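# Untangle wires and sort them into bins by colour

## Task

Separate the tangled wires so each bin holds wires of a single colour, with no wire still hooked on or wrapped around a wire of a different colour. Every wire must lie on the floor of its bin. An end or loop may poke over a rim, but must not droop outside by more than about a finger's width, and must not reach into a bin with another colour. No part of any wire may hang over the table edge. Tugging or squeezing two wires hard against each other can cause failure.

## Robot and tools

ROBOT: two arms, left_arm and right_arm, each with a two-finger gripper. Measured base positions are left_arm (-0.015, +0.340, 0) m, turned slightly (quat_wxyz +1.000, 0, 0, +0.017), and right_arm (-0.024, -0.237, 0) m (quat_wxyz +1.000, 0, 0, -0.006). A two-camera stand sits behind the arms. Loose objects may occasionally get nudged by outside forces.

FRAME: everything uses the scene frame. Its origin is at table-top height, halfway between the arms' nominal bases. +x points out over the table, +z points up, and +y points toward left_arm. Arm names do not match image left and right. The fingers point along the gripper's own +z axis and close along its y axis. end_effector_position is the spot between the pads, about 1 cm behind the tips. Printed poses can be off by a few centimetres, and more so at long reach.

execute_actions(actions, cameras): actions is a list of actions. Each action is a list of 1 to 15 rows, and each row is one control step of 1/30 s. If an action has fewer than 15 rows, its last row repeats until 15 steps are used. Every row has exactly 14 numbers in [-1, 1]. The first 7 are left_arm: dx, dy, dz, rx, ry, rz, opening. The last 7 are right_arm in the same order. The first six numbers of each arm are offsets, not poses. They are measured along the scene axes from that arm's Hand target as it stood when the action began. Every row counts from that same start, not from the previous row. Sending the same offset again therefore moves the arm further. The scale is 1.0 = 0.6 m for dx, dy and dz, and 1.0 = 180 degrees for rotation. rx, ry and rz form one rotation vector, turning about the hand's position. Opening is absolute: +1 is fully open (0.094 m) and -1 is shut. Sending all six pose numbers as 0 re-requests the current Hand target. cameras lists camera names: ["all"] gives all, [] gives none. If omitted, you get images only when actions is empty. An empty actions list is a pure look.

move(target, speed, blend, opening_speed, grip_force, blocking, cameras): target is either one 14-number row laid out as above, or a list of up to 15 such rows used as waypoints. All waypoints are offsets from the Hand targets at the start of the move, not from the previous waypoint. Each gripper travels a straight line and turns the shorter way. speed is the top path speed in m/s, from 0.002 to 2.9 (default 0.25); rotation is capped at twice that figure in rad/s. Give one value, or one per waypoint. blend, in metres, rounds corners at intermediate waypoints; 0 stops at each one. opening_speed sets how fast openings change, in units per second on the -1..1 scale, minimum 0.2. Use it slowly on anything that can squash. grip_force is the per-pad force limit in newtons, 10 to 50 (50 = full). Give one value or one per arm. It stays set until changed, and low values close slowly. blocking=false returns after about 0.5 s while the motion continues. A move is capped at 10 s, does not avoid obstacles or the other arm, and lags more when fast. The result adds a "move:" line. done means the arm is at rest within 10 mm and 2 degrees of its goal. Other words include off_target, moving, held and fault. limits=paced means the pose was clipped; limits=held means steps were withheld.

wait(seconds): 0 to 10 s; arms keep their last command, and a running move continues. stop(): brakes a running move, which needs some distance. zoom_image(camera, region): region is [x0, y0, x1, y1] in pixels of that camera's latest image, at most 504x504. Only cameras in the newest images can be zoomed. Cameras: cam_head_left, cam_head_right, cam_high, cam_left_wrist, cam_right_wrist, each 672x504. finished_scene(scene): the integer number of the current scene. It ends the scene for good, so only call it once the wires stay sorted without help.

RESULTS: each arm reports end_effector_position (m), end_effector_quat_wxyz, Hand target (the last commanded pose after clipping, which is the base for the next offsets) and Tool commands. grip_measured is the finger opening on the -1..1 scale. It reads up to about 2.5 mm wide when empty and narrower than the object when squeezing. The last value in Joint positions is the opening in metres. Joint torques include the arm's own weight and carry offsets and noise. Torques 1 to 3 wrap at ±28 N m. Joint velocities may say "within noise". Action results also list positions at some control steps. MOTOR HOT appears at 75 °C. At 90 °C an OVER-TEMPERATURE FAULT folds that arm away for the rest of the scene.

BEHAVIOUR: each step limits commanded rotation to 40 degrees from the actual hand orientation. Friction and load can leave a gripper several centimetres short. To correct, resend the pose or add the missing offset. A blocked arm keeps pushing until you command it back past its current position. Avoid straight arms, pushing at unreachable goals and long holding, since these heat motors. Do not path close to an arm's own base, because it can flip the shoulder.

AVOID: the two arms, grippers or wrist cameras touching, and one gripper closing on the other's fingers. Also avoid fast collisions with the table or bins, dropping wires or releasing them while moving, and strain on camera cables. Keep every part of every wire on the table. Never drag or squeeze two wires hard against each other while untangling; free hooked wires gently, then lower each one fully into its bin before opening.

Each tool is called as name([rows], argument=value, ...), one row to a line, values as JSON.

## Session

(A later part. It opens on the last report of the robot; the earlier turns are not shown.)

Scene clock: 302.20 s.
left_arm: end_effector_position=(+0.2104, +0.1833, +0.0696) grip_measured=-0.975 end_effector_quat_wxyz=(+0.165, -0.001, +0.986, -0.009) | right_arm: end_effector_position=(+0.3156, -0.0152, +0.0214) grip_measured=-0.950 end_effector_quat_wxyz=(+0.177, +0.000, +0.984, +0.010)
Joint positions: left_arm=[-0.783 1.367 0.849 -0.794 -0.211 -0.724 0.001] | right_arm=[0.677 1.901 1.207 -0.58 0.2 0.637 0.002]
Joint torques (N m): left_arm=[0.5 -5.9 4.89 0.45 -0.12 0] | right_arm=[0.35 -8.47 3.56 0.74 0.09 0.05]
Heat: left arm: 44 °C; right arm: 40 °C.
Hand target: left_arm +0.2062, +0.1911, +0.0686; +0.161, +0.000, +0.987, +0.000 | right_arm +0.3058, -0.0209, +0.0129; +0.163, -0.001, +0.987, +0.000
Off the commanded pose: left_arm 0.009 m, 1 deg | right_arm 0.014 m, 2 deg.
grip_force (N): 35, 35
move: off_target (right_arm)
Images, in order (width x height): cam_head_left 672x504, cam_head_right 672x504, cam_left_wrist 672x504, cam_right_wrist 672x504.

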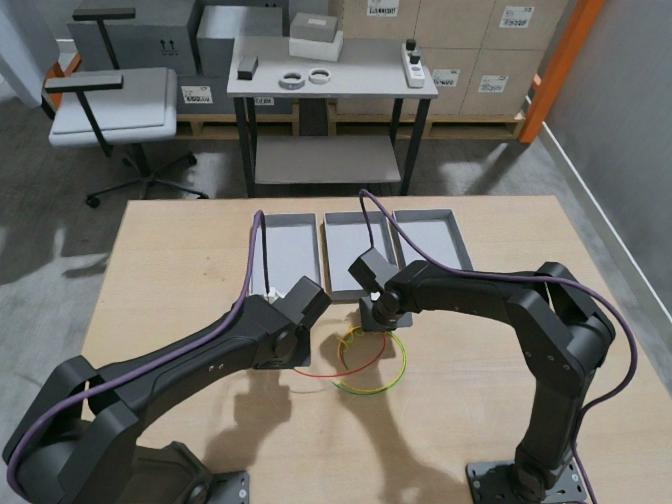

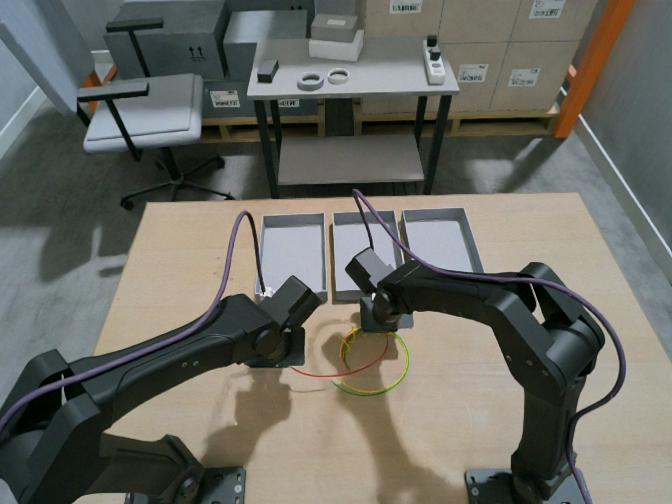

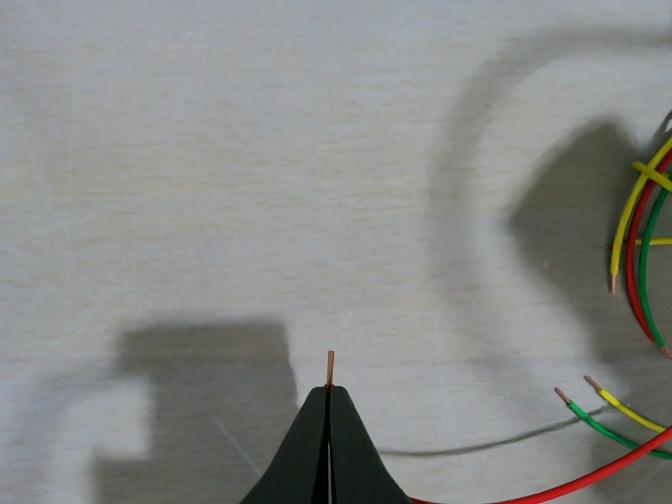

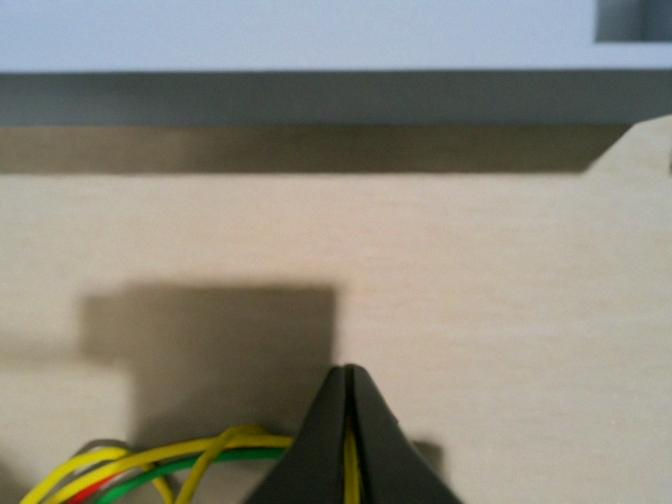

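move(target=[-0.02,0.2,0.05,0,0,0,-1, 0,0,0,0,0,0,-0.98], speed=0.05, cameras=["cam_head_right","cam_left_wrist"])

zoom_image(camera="cam_head_right", region=[220, 280, 470, 420])

Scene clock: 310.77 s.
left_arm: end_effector_position=(+0.2017, +0.3063, +0.1014) grip_measured=-0.975 end_effector_quat_wxyz=(+0.171, +0.000, +0.985, -0.006) | right_arm: end_effector_position=(+0.3156, -0.0152, +0.0214) grip_measured=-0.950 end_effector_quat_wxyz=(+0.177, +0.000, +0.984, +0.010)
Joint positions: left_arm=[-0.239 1.03 0.76 -0.963 -0.056 -0.196 0.001] | right_arm=[0.677 1.901 1.207 -0.58 0.2 0.637 0.002]
Joint torques (N m): left_arm=[0.88 -3.11 5.27 0.64 -0.07 0.06] | right_arm=[0.35 -8.46 3.58 0.74 0.09 0.05]
Heat: left arm: 43 °C; right arm: 40 °C.
Hand target: left_arm +0.1942, +0.3111, +0.0987; +0.161, +0.000, +0.987, +0.000 | right_arm +0.3058, -0.0209, +0.0129; +0.163, -0.001, +0.987, +0.000
Off the commanded pose: left_arm 0.009 m, 1 deg | right_arm 0.014 m, 2 deg.
grip_force (N): 35, 35
move: off_target (right_arm)
Images, in order (width x height): cam_head_right 672x504, cam_left_wrist 672x504.

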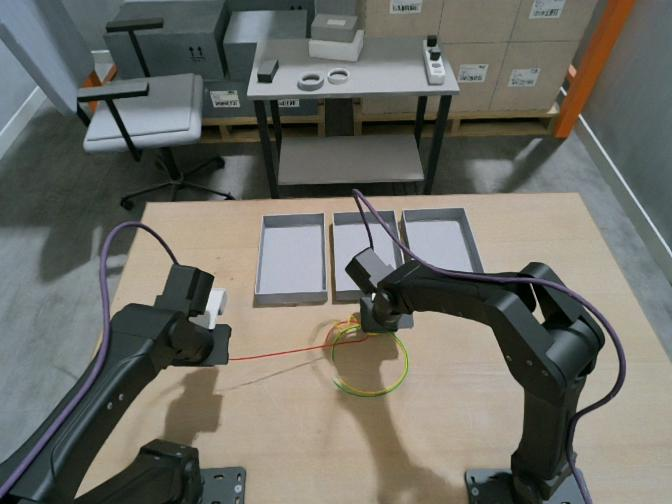

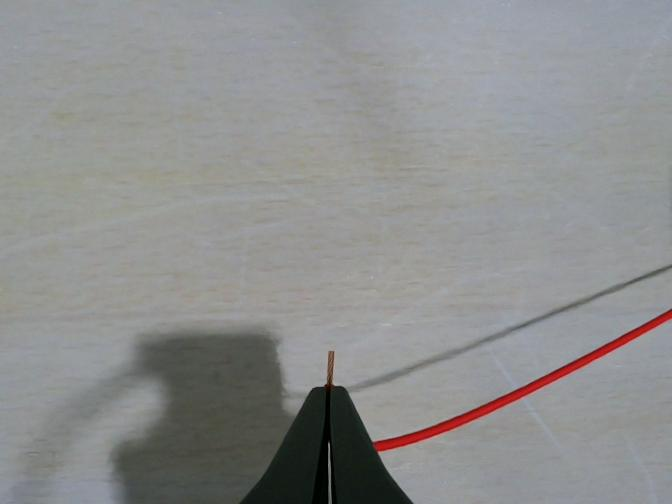

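Scaled by 2.016 from the camera's 672x504 image, which has a finer 960x720 frame.

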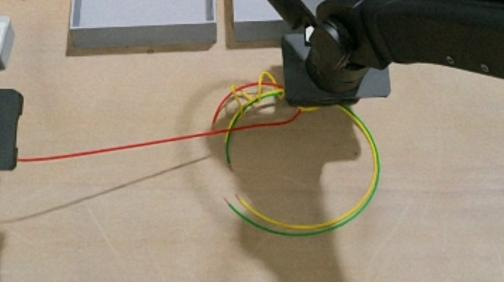

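move(target=[0.17,0.27,0.03,0,0,0,-1, 0,0,0,0,0,0,-0.98], speed=0.06, cameras=["cam_head_right","cam_left_wrist"])

zoom_image(camera="cam_head_right", region=[200, 280, 470, 420])

Scene clock: 322.50 s.
left_arm: end_effector_position=(+0.2912, +0.4688, +0.1129) grip_measured=-0.975 end_effector_quat_wxyz=(+0.155, -0.003, +0.988, -0.001) | right_arm: end_effector_position=(+0.3156, -0.0152, +0.0214) grip_measured=-0.950 end_effector_quat_wxyz=(+0.177, +0.000, +0.984, +0.010)
Joint positions: left_arm=[0.437 1.544 1.182 -0.931 0.141 0.446 0.001] | right_arm=[0.677 1.901 1.207 -0.58 0.2 0.637 0.002]
Joint torques (N m): left_arm=[0.5 -5.49 7.61 0.73 0.13 0.1] | right_arm=[0.35 -8.47 3.58 0.74 0.09 0.05]
Heat: left arm: 44 °C; right arm: 40 °C.
Hand target: left_arm +0.2963, +0.4731, +0.1167; +0.161, +0.000, +0.987, +0.000 | right_arm +0.3058, -0.0209, +0.0129; +0.163, -0.001, +0.987, +0.000
Off the commanded pose: left_arm 0.008 m, 1 deg | right_arm 0.014 m, 2 deg.
grip_force (N): 35, 35
move: off_target (right_arm)
Images, in order (width x height): cam_head_right 672x504, cam_left_wrist 672x504.

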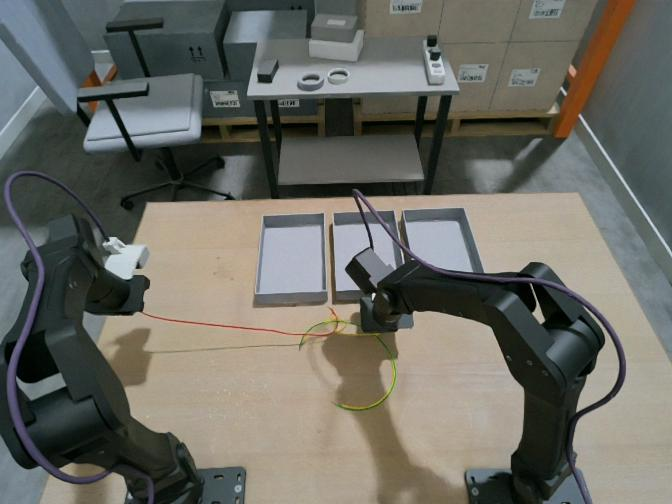

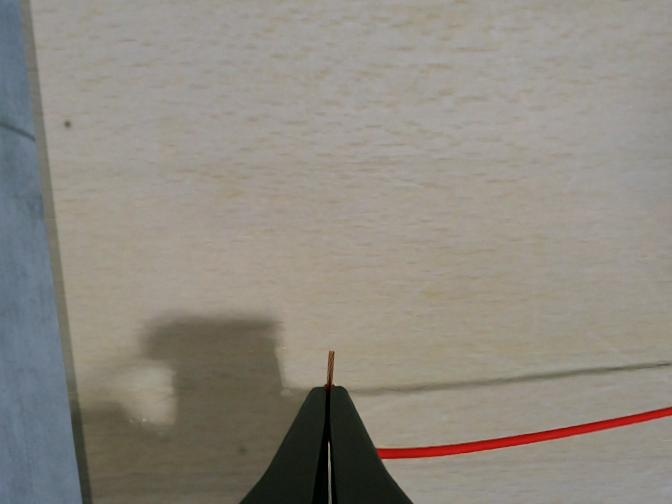

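Scaled by 1.867 from the camera's 672x504 image, which has a finer 960x720 frame.

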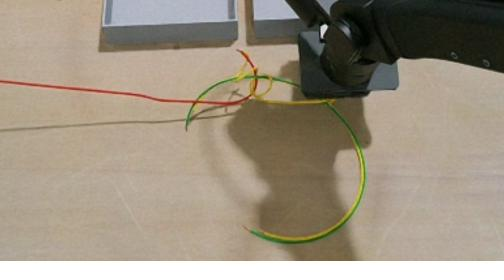

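move(target=[0.0,0.04,0.03,0,0,0,-1, 0,0,0,0,0,0,-0.98], speed=0.05, cameras=["cam_head_right","cam_high","cam_right_wrist"])

zoom_image(camera="cam_high", region=[150, 180, 350, 380])

zoom_image(camera="cam_head_right", region=[270, 290, 410, 420])

Scene clock: 340.97 s.
left_arm: end_effector_position=(+0.2946, +0.4942, +0.1325) grip_measured=-0.975 end_effector_quat_wxyz=(+0.162, -0.002, +0.987, +0.003) | right_arm: end_effector_position=(+0.3156, -0.0152, +0.0214) grip_measured=-0.950 end_effector_quat_wxyz=(+0.177, +0.000, +0.984, +0.010)
Joint positions: left_arm=[0.508 1.585 1.298 -1 0.16 0.515 0.001] | right_arm=[0.677 1.901 1.207 -0.58 0.2 0.637 0.002]
Joint torques (N m): left_arm=[0.58 -5.74 7.64 0.63 0.22 0.08] | right_arm=[0.35 -8.46 3.58 0.74 0.09 0.05]
Heat: left arm: 46 °C; right arm: 40 °C.
Hand target: left_arm +0.2962, +0.4970, +0.1347; +0.161, +0.000, +0.987, +0.000 | right_arm +0.3058, -0.0209, +0.0129; +0.163, -0.001, +0.987, +0.000
Off the commanded pose: left_arm 0.004 m, 0 deg | right_arm 0.014 m, 2 deg.
grip_force (N): 35, 35
move: off_target (right_arm)
Images, in order (width x height): cam_head_right 672x504, cam_high 672x504, cam_right_wrist 672x504.

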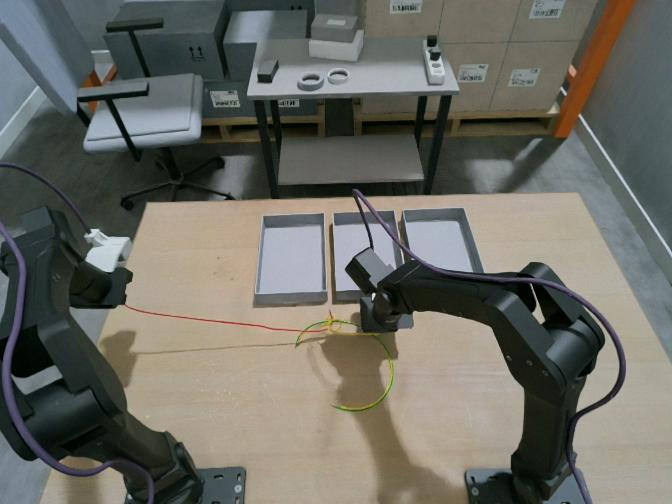

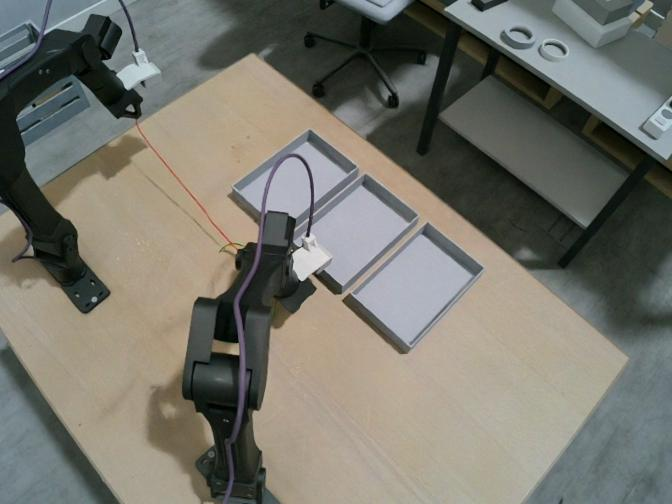

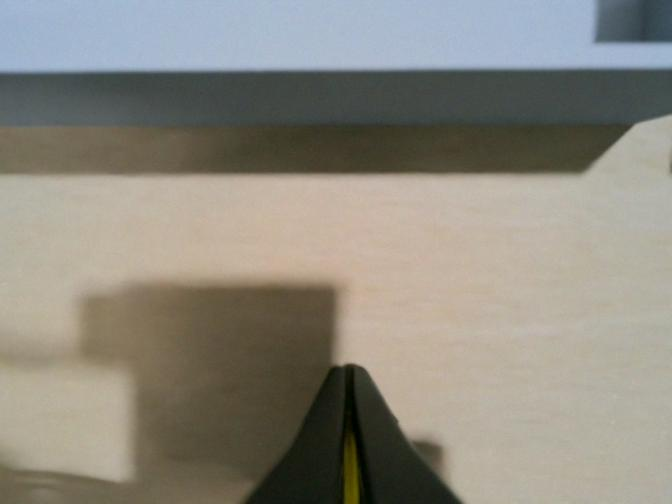

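Scaled by 2.520 from the camera's 672x504 image, which has a finer 960x720 frame.

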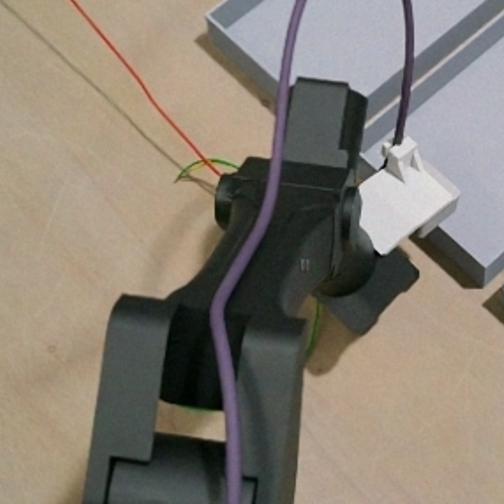

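Scaled by 3.600 from the camera's 672x504 image, which has a finer 960x720 frame.

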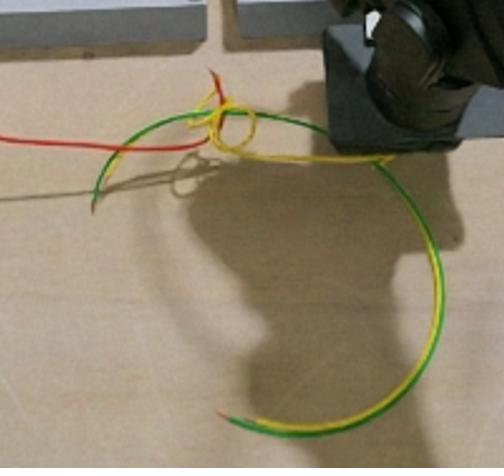

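move(target=[0.0,0.035,0.02,0,0,0,-1, 0,0,0,0,0,0,-0.98], speed=0.04, cameras=["cam_head_right"])

zoom_image(camera="cam_head_right", region=[270, 290, 410, 420])

Scene clock: 354.80 s.
left_arm: end_effector_position=(+0.2948, +0.5152, +0.1448) grip_measured=-0.975 end_effector_quat_wxyz=(+0.162, -0.002, +0.987, +0.003) | right_arm: end_effector_position=(+0.3156, -0.0152, +0.0214) grip_measured=-0.950 end_effector_quat_wxyz=(+0.177, +0.000, +0.984, +0.010)
Joint positions: left_arm=[0.566 1.629 1.394 -1.061 0.175 0.571 0.001] | right_arm=[0.677 1.901 1.207 -0.58 0.2 0.637 0.002]
Joint torques (N m): left_arm=[0.8 -6.01 7.66 0.59 0.14 0.11] | right_arm=[0.35 -8.47 3.58 0.74 0.09 0.05]
Motor temperatures (°C): left_arm=[33 40 47 33 32 33 36] | right_arm=[31 38 40 37 34 32 35]
Heat: left arm: 47 °C; right arm: 40 °C.
Hand target: left_arm +0.2962, +0.5181, +0.1467; +0.161, +0.000, +0.987, +0.000 | right_arm +0.3058, -0.0209, +0.0129; +0.163, -0.001, +0.987, +0.000
Off the commanded pose: left_arm 0.004 m, 0 deg | right_arm 0.014 m, 2 deg.
grip_force (N): 35, 35
move: off_target (right_arm)
Images, in order (width x height): cam_head_right 672x504.

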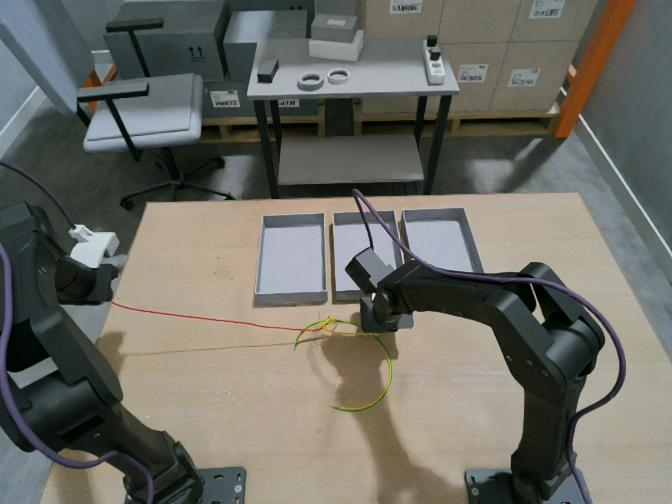

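Scaled by 3.600 from the camera's 672x504 image, which has a finer 960x720 frame.

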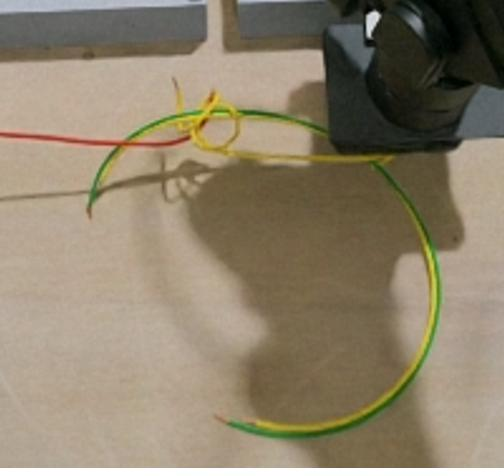

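move(target=[0.02,0.035,0.04,0,0,0,-1, 0,0,0,0,0,0,-0.98], speed=0.04, cameras=["cam_head_right"])

zoom_image(camera="cam_head_right", region=[270, 290, 410, 420])

Scene clock: 371.13 s.
left_arm: end_effector_position=(+0.3080, +0.5379, +0.1706) grip_measured=-0.975 end_effector_quat_wxyz=(+0.165, -0.002, +0.986, +0.007) | right_arm: end_effector_position=(+0.3156, -0.0152, +0.0214) grip_measured=-0.950 end_effector_quat_wxyz=(+0.177, +0.000, +0.984, +0.010)
Joint positions: left_arm=[0.598 1.72 1.596 -1.168 0.181 0.603 0.001] | right_arm=[0.677 1.901 1.207 -0.58 0.2 0.637 0.002]
Joint torques (N m): left_arm=[0.72 -6.71 7.54 0.55 0.22 0.02] | right_arm=[0.34 -8.46 3.58 0.74 0.09 0.06]
Heat: left arm: 48 °C; right arm: 40 °C.
Hand target: left_arm +0.3082, +0.5390, +0.1707; +0.161, +0.000, +0.987, +0.000 | right_arm +0.3058, -0.0209, +0.0129; +0.163, -0.001, +0.987, +0.000
Off the commanded pose: left_arm 0.001 m, 1 deg | right_arm 0.014 m, 2 deg.
grip_force (N): 35, 35
move: off_target (right_arm)
Images, in order (width x height): cam_head_right 672x504.

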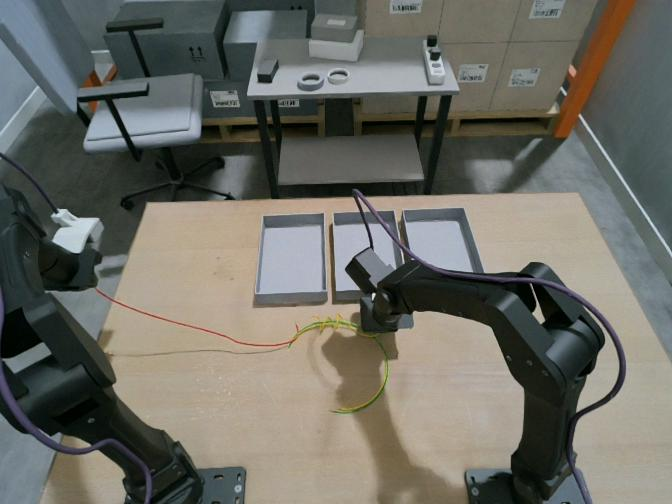

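Scaled by 3.600 from the camera's 672x504 image, which has a finer 960x720 frame.

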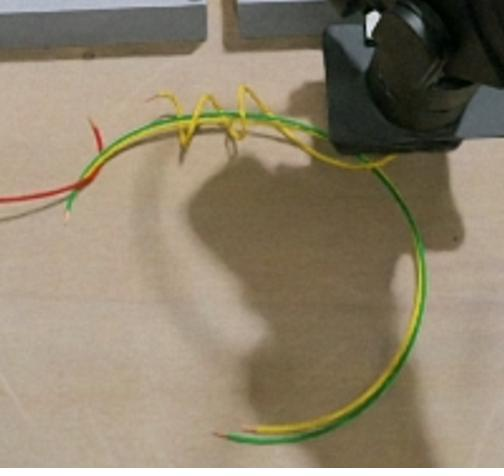

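move(target=[0.02,-0.03,0.2,0,0,0,-1, 0,0,0,0,0,0,-0.98], speed=0.1, cameras=["cam_head_right","cam_left_wrist","cam_high"])

Scene clock: 380.33 s.
left_arm: end_effector_position=(+0.3238, +0.5256, +0.2818) grip_measured=-0.975 end_effector_quat_wxyz=(+0.201, -0.004, +0.979, +0.023) | right_arm: end_effector_position=(+0.3156, -0.0152, +0.0214) grip_measured=-0.950 end_effector_quat_wxyz=(+0.177, +0.000, +0.984, +0.010)
Joint positions: left_arm=[0.547 1.821 2.162 -1.543 0.179 0.54 0.001] | right_arm=[0.677 1.901 1.207 -0.58 0.2 0.637 0.002]
Joint torques (N m): left_arm=[-0.42 -9.36 6.22 0.7 0.09 -0.09] | right_arm=[0.35 -8.47 3.58 0.74 0.09 0.05]
Heat: left arm: 48 °C; right arm: 40 °C.
Hand target: left_arm +0.3203, +0.5211, +0.2907; +0.161, +0.000, +0.987, +0.000 | right_arm +0.3058, -0.0209, +0.0129; +0.163, -0.001, +0.987, +0.000
Off the commanded pose: left_arm 0.011 m, 5 deg | right_arm 0.014 m, 2 deg.
joint sent to its limit (left arm) — joint 4 (wrist pitch), lower limit. The joint targets are off in orientation, not in position.
grip_force (N): 35, 35
move: off_target (left_arm, right_arm)
Images, in order (width x height): cam_head_right 672x504, cam_high 672x504, cam_left_wrist 672x504.

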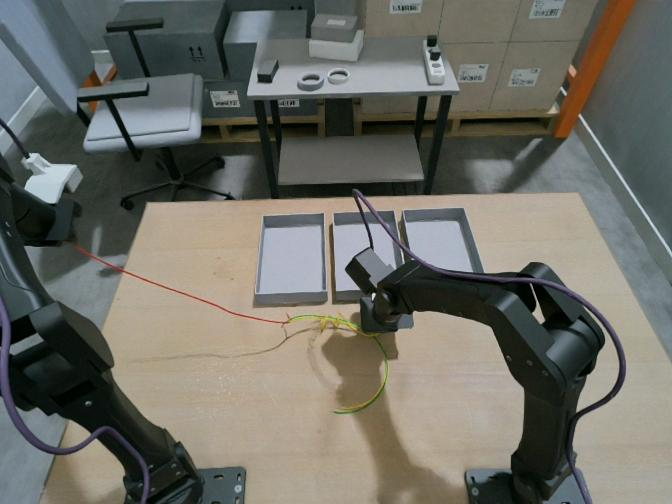

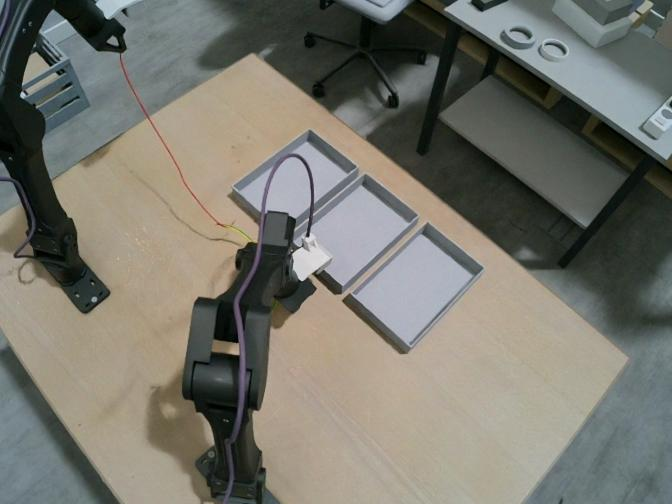

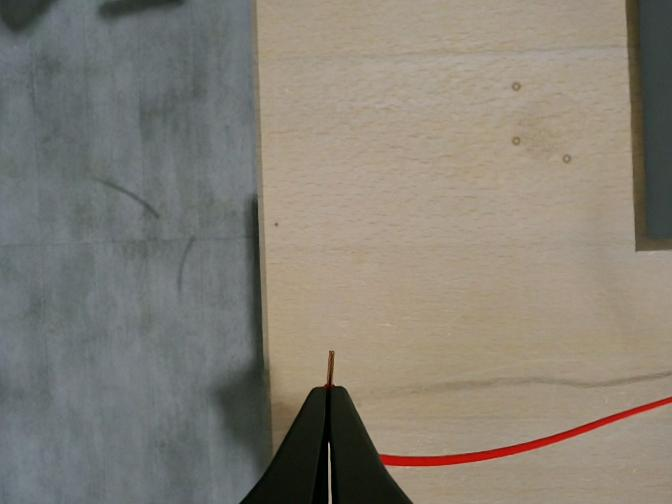

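zoom_image(camera="cam_head_right", region=[250, 290, 350, 360])

zoom_image(camera="cam_high", region=[190, 190, 270, 270])

Scaled by 5.040 from the camera's 672x504 image, which has a finer 960x720 frame.

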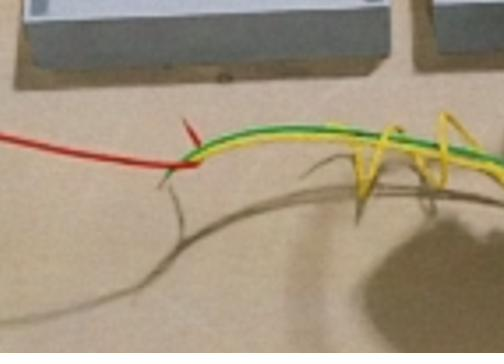

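Scaled by 6.300 from the camera's 672x504 image, which has a finer 960x720 frame.

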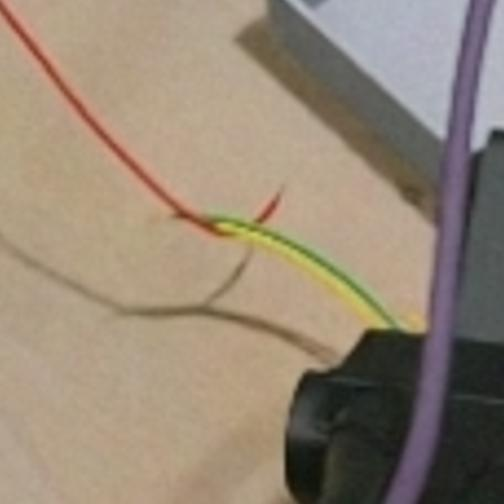

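move(target=[-0.1,0.03,0.06,0,0,0,-1, 0,0,0,0,0,0,-0.98], speed=0.05, cameras=["cam_head_right","cam_high"])

zoom_image(camera="cam_head_right", region=[250, 290, 350, 360])

Scene clock: 417.53 s.
left_arm: end_effector_position=(+0.2663, +0.5449, +0.3268) grip_measured=-0.975 end_effector_quat_wxyz=(+0.250, -0.013, +0.965, +0.075) | right_arm: end_effector_position=(+0.3156, -0.0152, +0.0214) grip_measured=-0.950 end_effector_quat_wxyz=(+0.177, +0.000, +0.984, +0.010)
Joint positions: left_arm=[0.7 1.639 2.1 -1.544 0.211 0.655 0.001] | right_arm=[0.677 1.901 1.207 -0.58 0.2 0.637 0.002]
Joint torques (N m): left_arm=[0.47 -7.39 3.99 0.9 0.27 0.04] | right_arm=[0.35 -8.47 3.58 0.74 0.09 0.05]
Heat: left arm: 46 °C; right arm: 40 °C.
Hand target: left_arm +0.2602, +0.5390, +0.3267; +0.161, +0.000, +0.987, +0.000 | right_arm +0.3058, -0.0209, +0.0129; +0.163, -0.001, +0.987, +0.000
Off the commanded pose: left_arm 0.008 m, 14 deg | right_arm 0.014 m, 2 deg.
joint sent to its limit (left arm) — joint 4 (wrist pitch), lower limit. The joint targets are off in orientation, not in position.
grip_force (N): 35, 35
move: off_target (left_arm, right_arm)
Images, in order (width x height): cam_head_right 672x504, cam_high 672x504.

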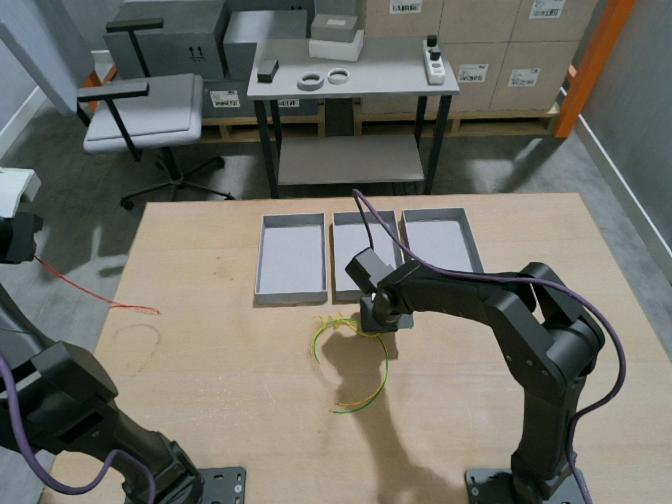

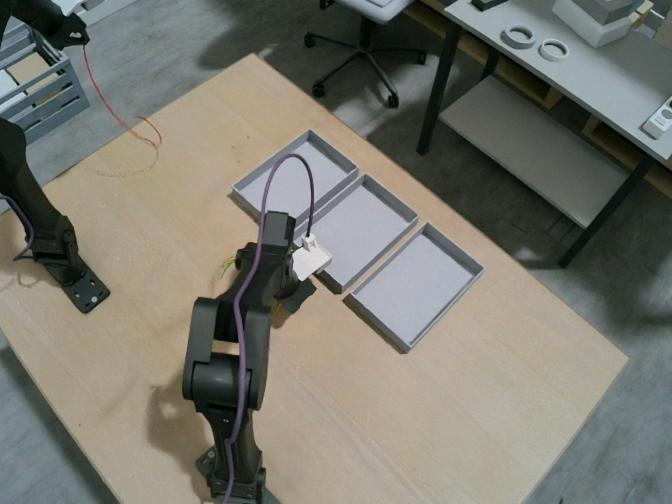

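Scaled by 5.040 from the camera's 672x504 image, which has a finer 960x720 frame.

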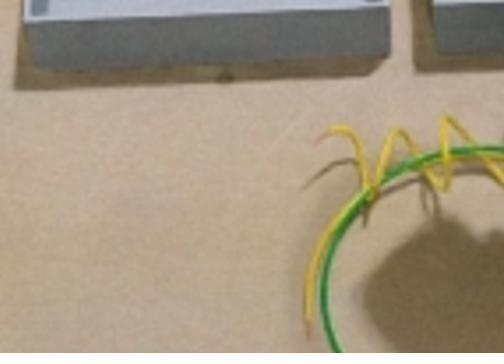

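move(target=[0.22,-0.42,-0.1,0,0,0,-1, 0,0,0,0,0,0,-0.98], speed=0.15, cameras=["cam_head_right","cam_high","cam_left_wrist"])

Scene clock: 433.10 s.
left_arm: end_effector_position=(+0.3930, +0.2855, +0.2675) grip_measured=-0.975 end_effector_quat_wxyz=(+0.179, +0.004, +0.984, -0.006) | right_arm: end_effector_position=(+0.3156, -0.0152, +0.0214) grip_measured=-0.950 end_effector_quat_wxyz=(+0.177, +0.000, +0.984, +0.010)
Joint positions: left_arm=[-0.188 1.927 2.256 -1.543 -0.041 -0.137 0.001] | right_arm=[0.677 1.901 1.207 -0.58 0.2 0.637 0.002]
Joint torques (N m): left_arm=[0.12 -7.94 6.57 0.68 -0.06 -0.06] | right_arm=[0.35 -8.44 3.58 0.74 0.09 0.05]
Heat: left arm: 45 °C; right arm: 40 °C.
Hand target: left_arm +0.3922, +0.2871, +0.2668; +0.161, +0.000, +0.987, +0.000 | right_arm +0.3058, -0.0209, +0.0129; +0.163, -0.001, +0.987, +0.000
Off the commanded pose: left_arm 0.002 m, 2 deg | right_arm 0.014 m, 2 deg.
joint sent to its limit (left arm) — joint 4 (wrist pitch), lower limit. The joint targets still meet the commanded pose.
grip_force (N): 35, 35
move: off_target (right_arm)
Images, in order (width x height): cam_head_right 672x504, cam_high 672x504, cam_left_wrist 672x504.

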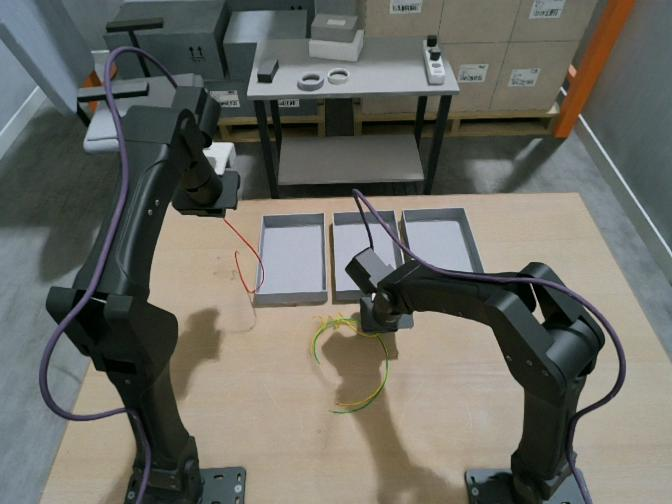

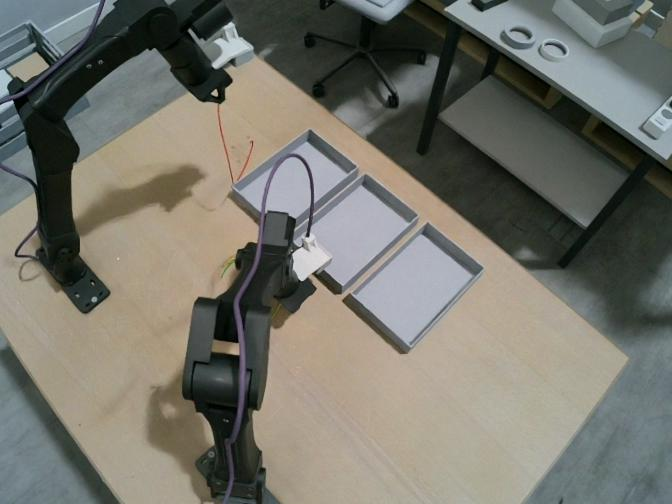

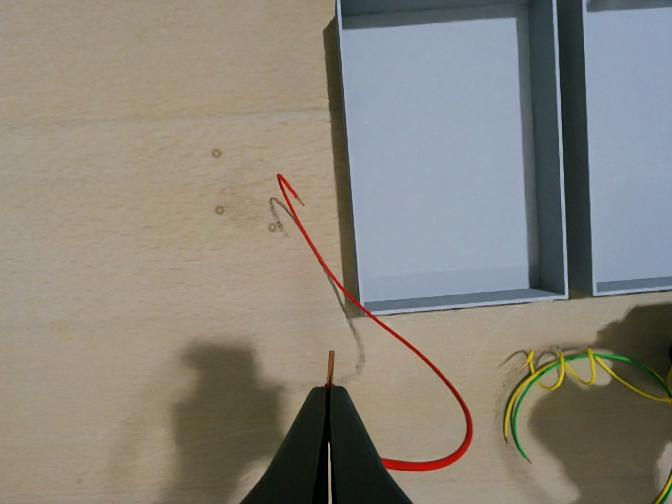

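move([
  [0.0,0,0.04,0,0,0,-1, 0,0,0,0,0,0,-0.98],
  [0.07,-0.15,0.04,0,0,0,-1, 0,0,0,0,0,0,-0.98],
  [0.07,-0.15,-0.1,0,0,0,-1, 0,0,0,0,0,0,-0.98],
], speed=0.12, blend=[0.02,0.02,0], cameras=["cam_head_right","cam_high","cam_left_wrist"])

zoom_image(camera="cam_head_right", region=[200, 170, 380, 320])

Scene clock: 468.60 s.
left_arm: end_effector_position=(+0.4334, +0.1965, +0.2004) grip_measured=-0.975 end_effector_quat_wxyz=(+0.150, +0.004, +0.989, +0.001) | right_arm: end_effector_position=(+0.3156, -0.0152, +0.0214) grip_measured=-0.950 end_effector_quat_wxyz=(+0.177, +0.000, +0.984, +0.010)
Joint positions: left_arm=[-0.385 2.185 2.378 -1.481 -0.102 -0.328 0.001] | right_arm=[0.677 1.901 1.207 -0.58 0.2 0.637 0.002]
Joint torques (N m): left_arm=[-0.28 -12.85 4.64 0.89 -0.08 -0.04] | right_arm=[0.35 -8.46 3.56 0.74 0.09 0.05]
Motor temperatures (°C): left_arm=[33 45 45 34 32 33 36] | right_arm=[31 40 39 37 34 32 35]
Heat: left arm: 45 °C; right arm: 40 °C.
Hand target: left_arm +0.4343, +0.1970, +0.2067; +0.161, +0.000, +0.987, +0.000 | right_arm +0.3058, -0.0209, +0.0129; +0.163, -0.001, +0.987, +0.000
Off the commanded pose: left_arm 0.006 m, 1 deg | right_arm 0.014 m, 2 deg.
grip_force (N): 35, 35
move: off_target (right_arm); blend cut to 0.0122 m at target 1
Images, in order (width x height): cam_head_right 672x504, cam_high 672x504, cam_left_wrist 672x504.

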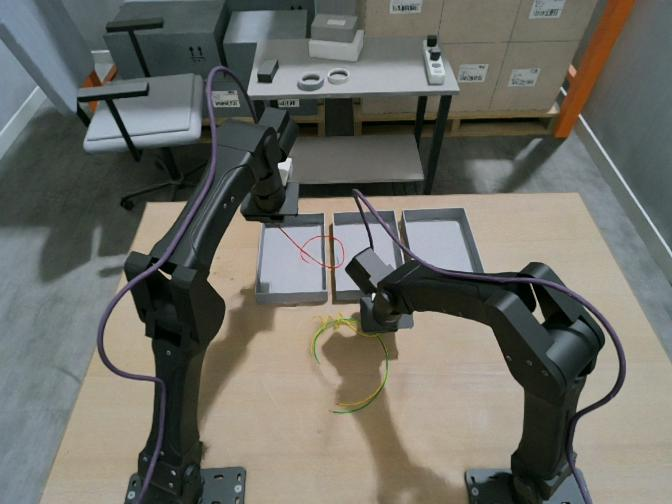

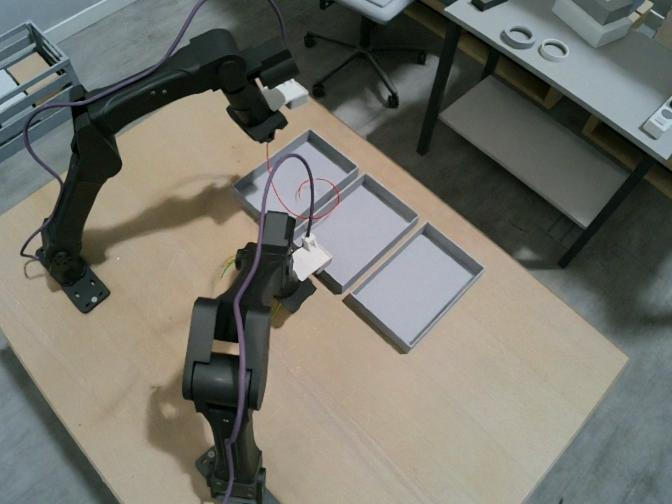

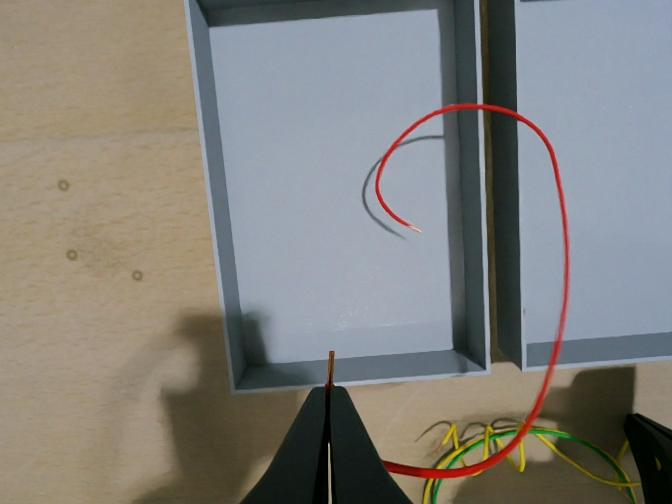

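Scaled by 2.800 from the camera's 672x504 image, which has a finer 960x720 frame.

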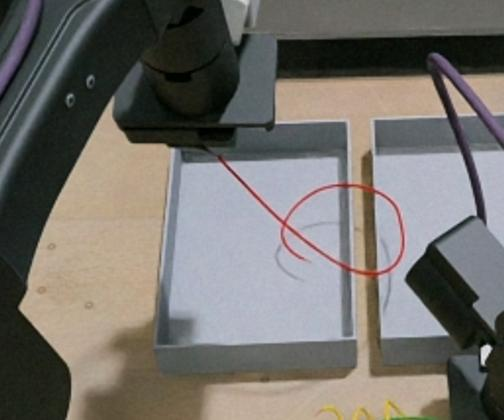

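move(target=[-0.06,0.03,0.06,0,0,0.417,-1, 0,0,0,0,0,0,-0.98], speed=0.2, cameras=["cam_head_right","cam_high","cam_left_wrist"])

zoom_image(camera="cam_head_right", region=[200, 170, 380, 320])

Scene clock: 485.97 s.
left_arm: end_effector_position=(+0.4061, +0.2103, +0.2357) grip_measured=-0.975 end_effector_quat_wxyz=(+0.209, -0.574, +0.791, -0.034) | right_arm: end_effector_position=(+0.3156, -0.0152, +0.0214) grip_measured=-0.950 end_effector_quat_wxyz=(+0.177, +0.000, +0.984, +0.010)
Joint positions: left_arm=[-0.468 2.08 2.328 -1.544 -0.329 -1.643 0.001] | right_arm=[0.677 1.901 1.207 -0.58 0.2 0.637 0.002]
Joint torques (N m): left_arm=[-0.51 -12.56 4.42 0.52 -0.32 -0.13] | right_arm=[0.34 -8.46 3.56 0.74 0.09 0.05]
Motor temperatures (°C): left_arm=[33 50 44 34 32 33 36] | right_arm=[31 40 39 37 34 32 35]
Heat: left arm: 50 °C; right arm: 40 °C.
Hand target: left_arm +0.3983, +0.2151, +0.2426; +0.128, -0.601, +0.782, +0.099 | right_arm +0.3058, -0.0209, +0.0129; +0.163, -0.001, +0.987, +0.000
Off the commanded pose: left_arm 0.011 m, 18 deg | right_arm 0.014 m, 2 deg.
joint sent to its limit (left arm) — joint 4 (wrist pitch), lower limit. The joint targets are off in orientation, not in position.
grip_force (N): 35, 35
move: off_target (left_arm, right_arm)
Images, in order (width x height): cam_head_right 672x504, cam_high 672x504, cam_left_wrist 672x504.

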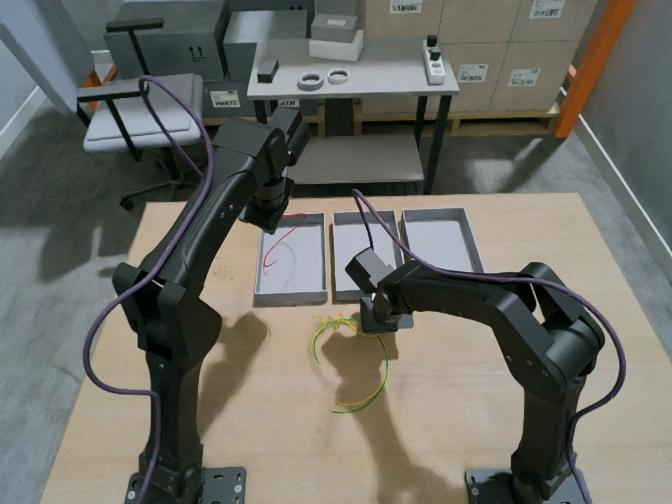

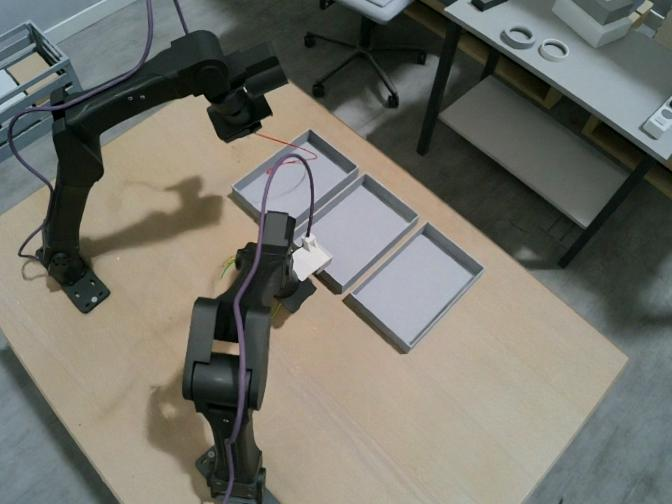

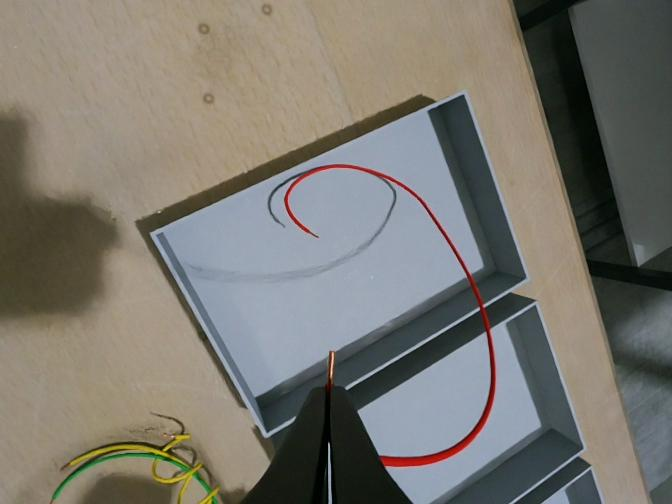

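Scaled by 2.800 from the camera's 672x504 image, which has a finer 960x720 frame.

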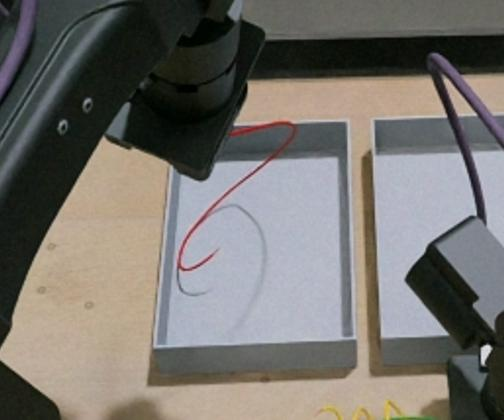

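move([
  [0,-0.03,-0.07,0,0,0,-1, 0,0,0,0,0,0,-0.98],
  [0.01,-0.05,-0.2,0,0,0,-1, 0,0,0,0,0,0,-0.98],
], speed=0.1, blend=[0.02,0], cameras=["cam_head_right","cam_high","cam_left_wrist"])

zoom_image(camera="cam_head_right", region=[200, 170, 380, 320])

Scene clock: 497.80 s.
left_arm: end_effector_position=(+0.4073, +0.1841, +0.1277) grip_measured=-0.975 end_effector_quat_wxyz=(+0.141, -0.599, +0.786, +0.060) | right_arm: end_effector_position=(+0.3156, -0.0152, +0.0214) grip_measured=-0.950 end_effector_quat_wxyz=(+0.177, +0.000, +0.984, +0.010)
Joint positions: left_arm=[-0.511 2.312 2.297 -1.544 -0.307 -1.776 0.001] | right_arm=[0.677 1.901 1.207 -0.58 0.2 0.637 0.002]
Joint torques (N m): left_arm=[-0.64 -11.15 5.61 0.11 -0.26 -0.12] | right_arm=[0.35 -8.47 3.58 0.74 0.09 0.05]
Heat: left arm: 48 °C; right arm: 40 °C.
Hand target: left_arm +0.4042, +0.1850, +0.1226; +0.128, -0.601, +0.783, +0.099 | right_arm +0.3058, -0.0209, +0.0129; +0.163, -0.001, +0.987, +0.000
Off the commanded pose: left_arm 0.006 m, 5 deg | right_arm 0.014 m, 2 deg.
joint sent to its limit (left arm) — joint 4 (wrist pitch), lower limit. The joint targets are off in orientation, not in position.
grip_force (N): 35, 35
move: off_target (left_arm, right_arm)
Images, in order (width x height): cam_head_right 672x504, cam_high 672x504, cam_left_wrist 672x504.

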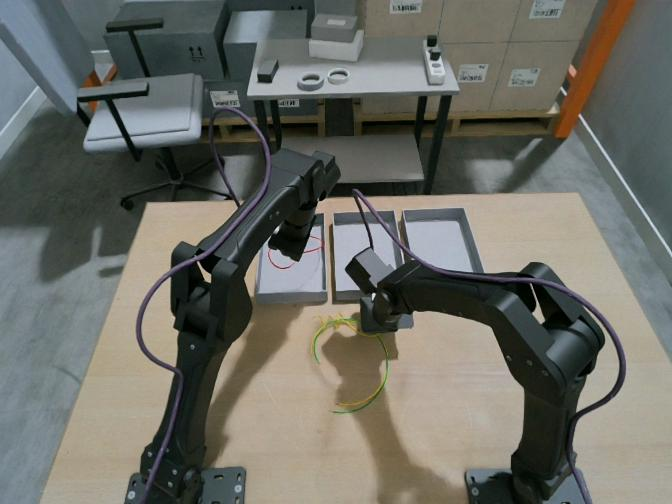

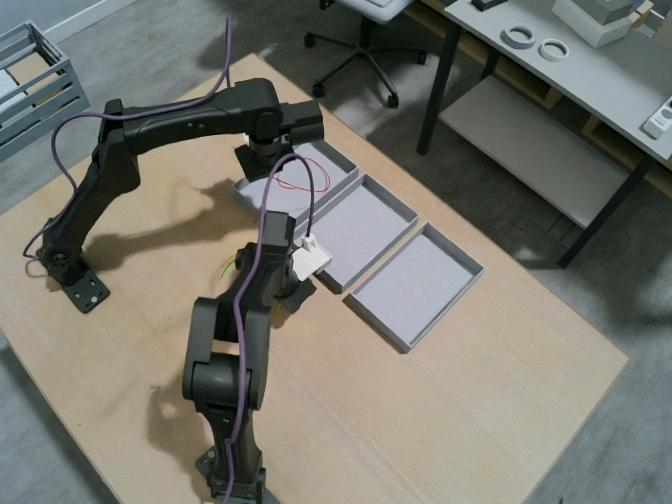

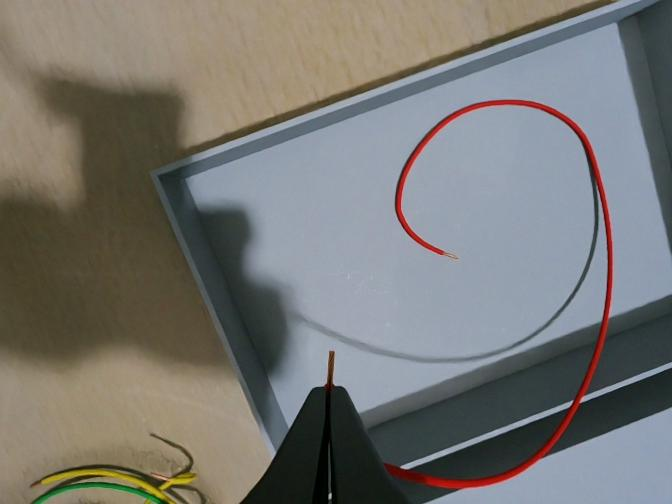

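Scaled by 2.800 from the camera's 672x504 image, which has a finer 960x720 frame.

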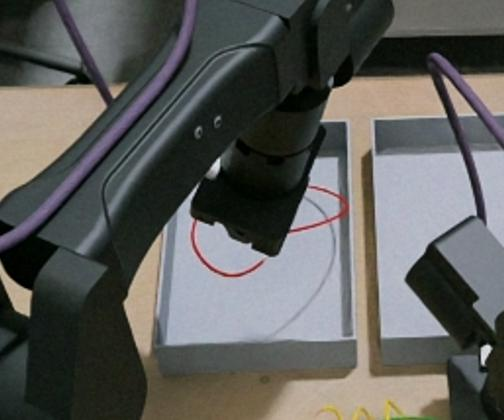

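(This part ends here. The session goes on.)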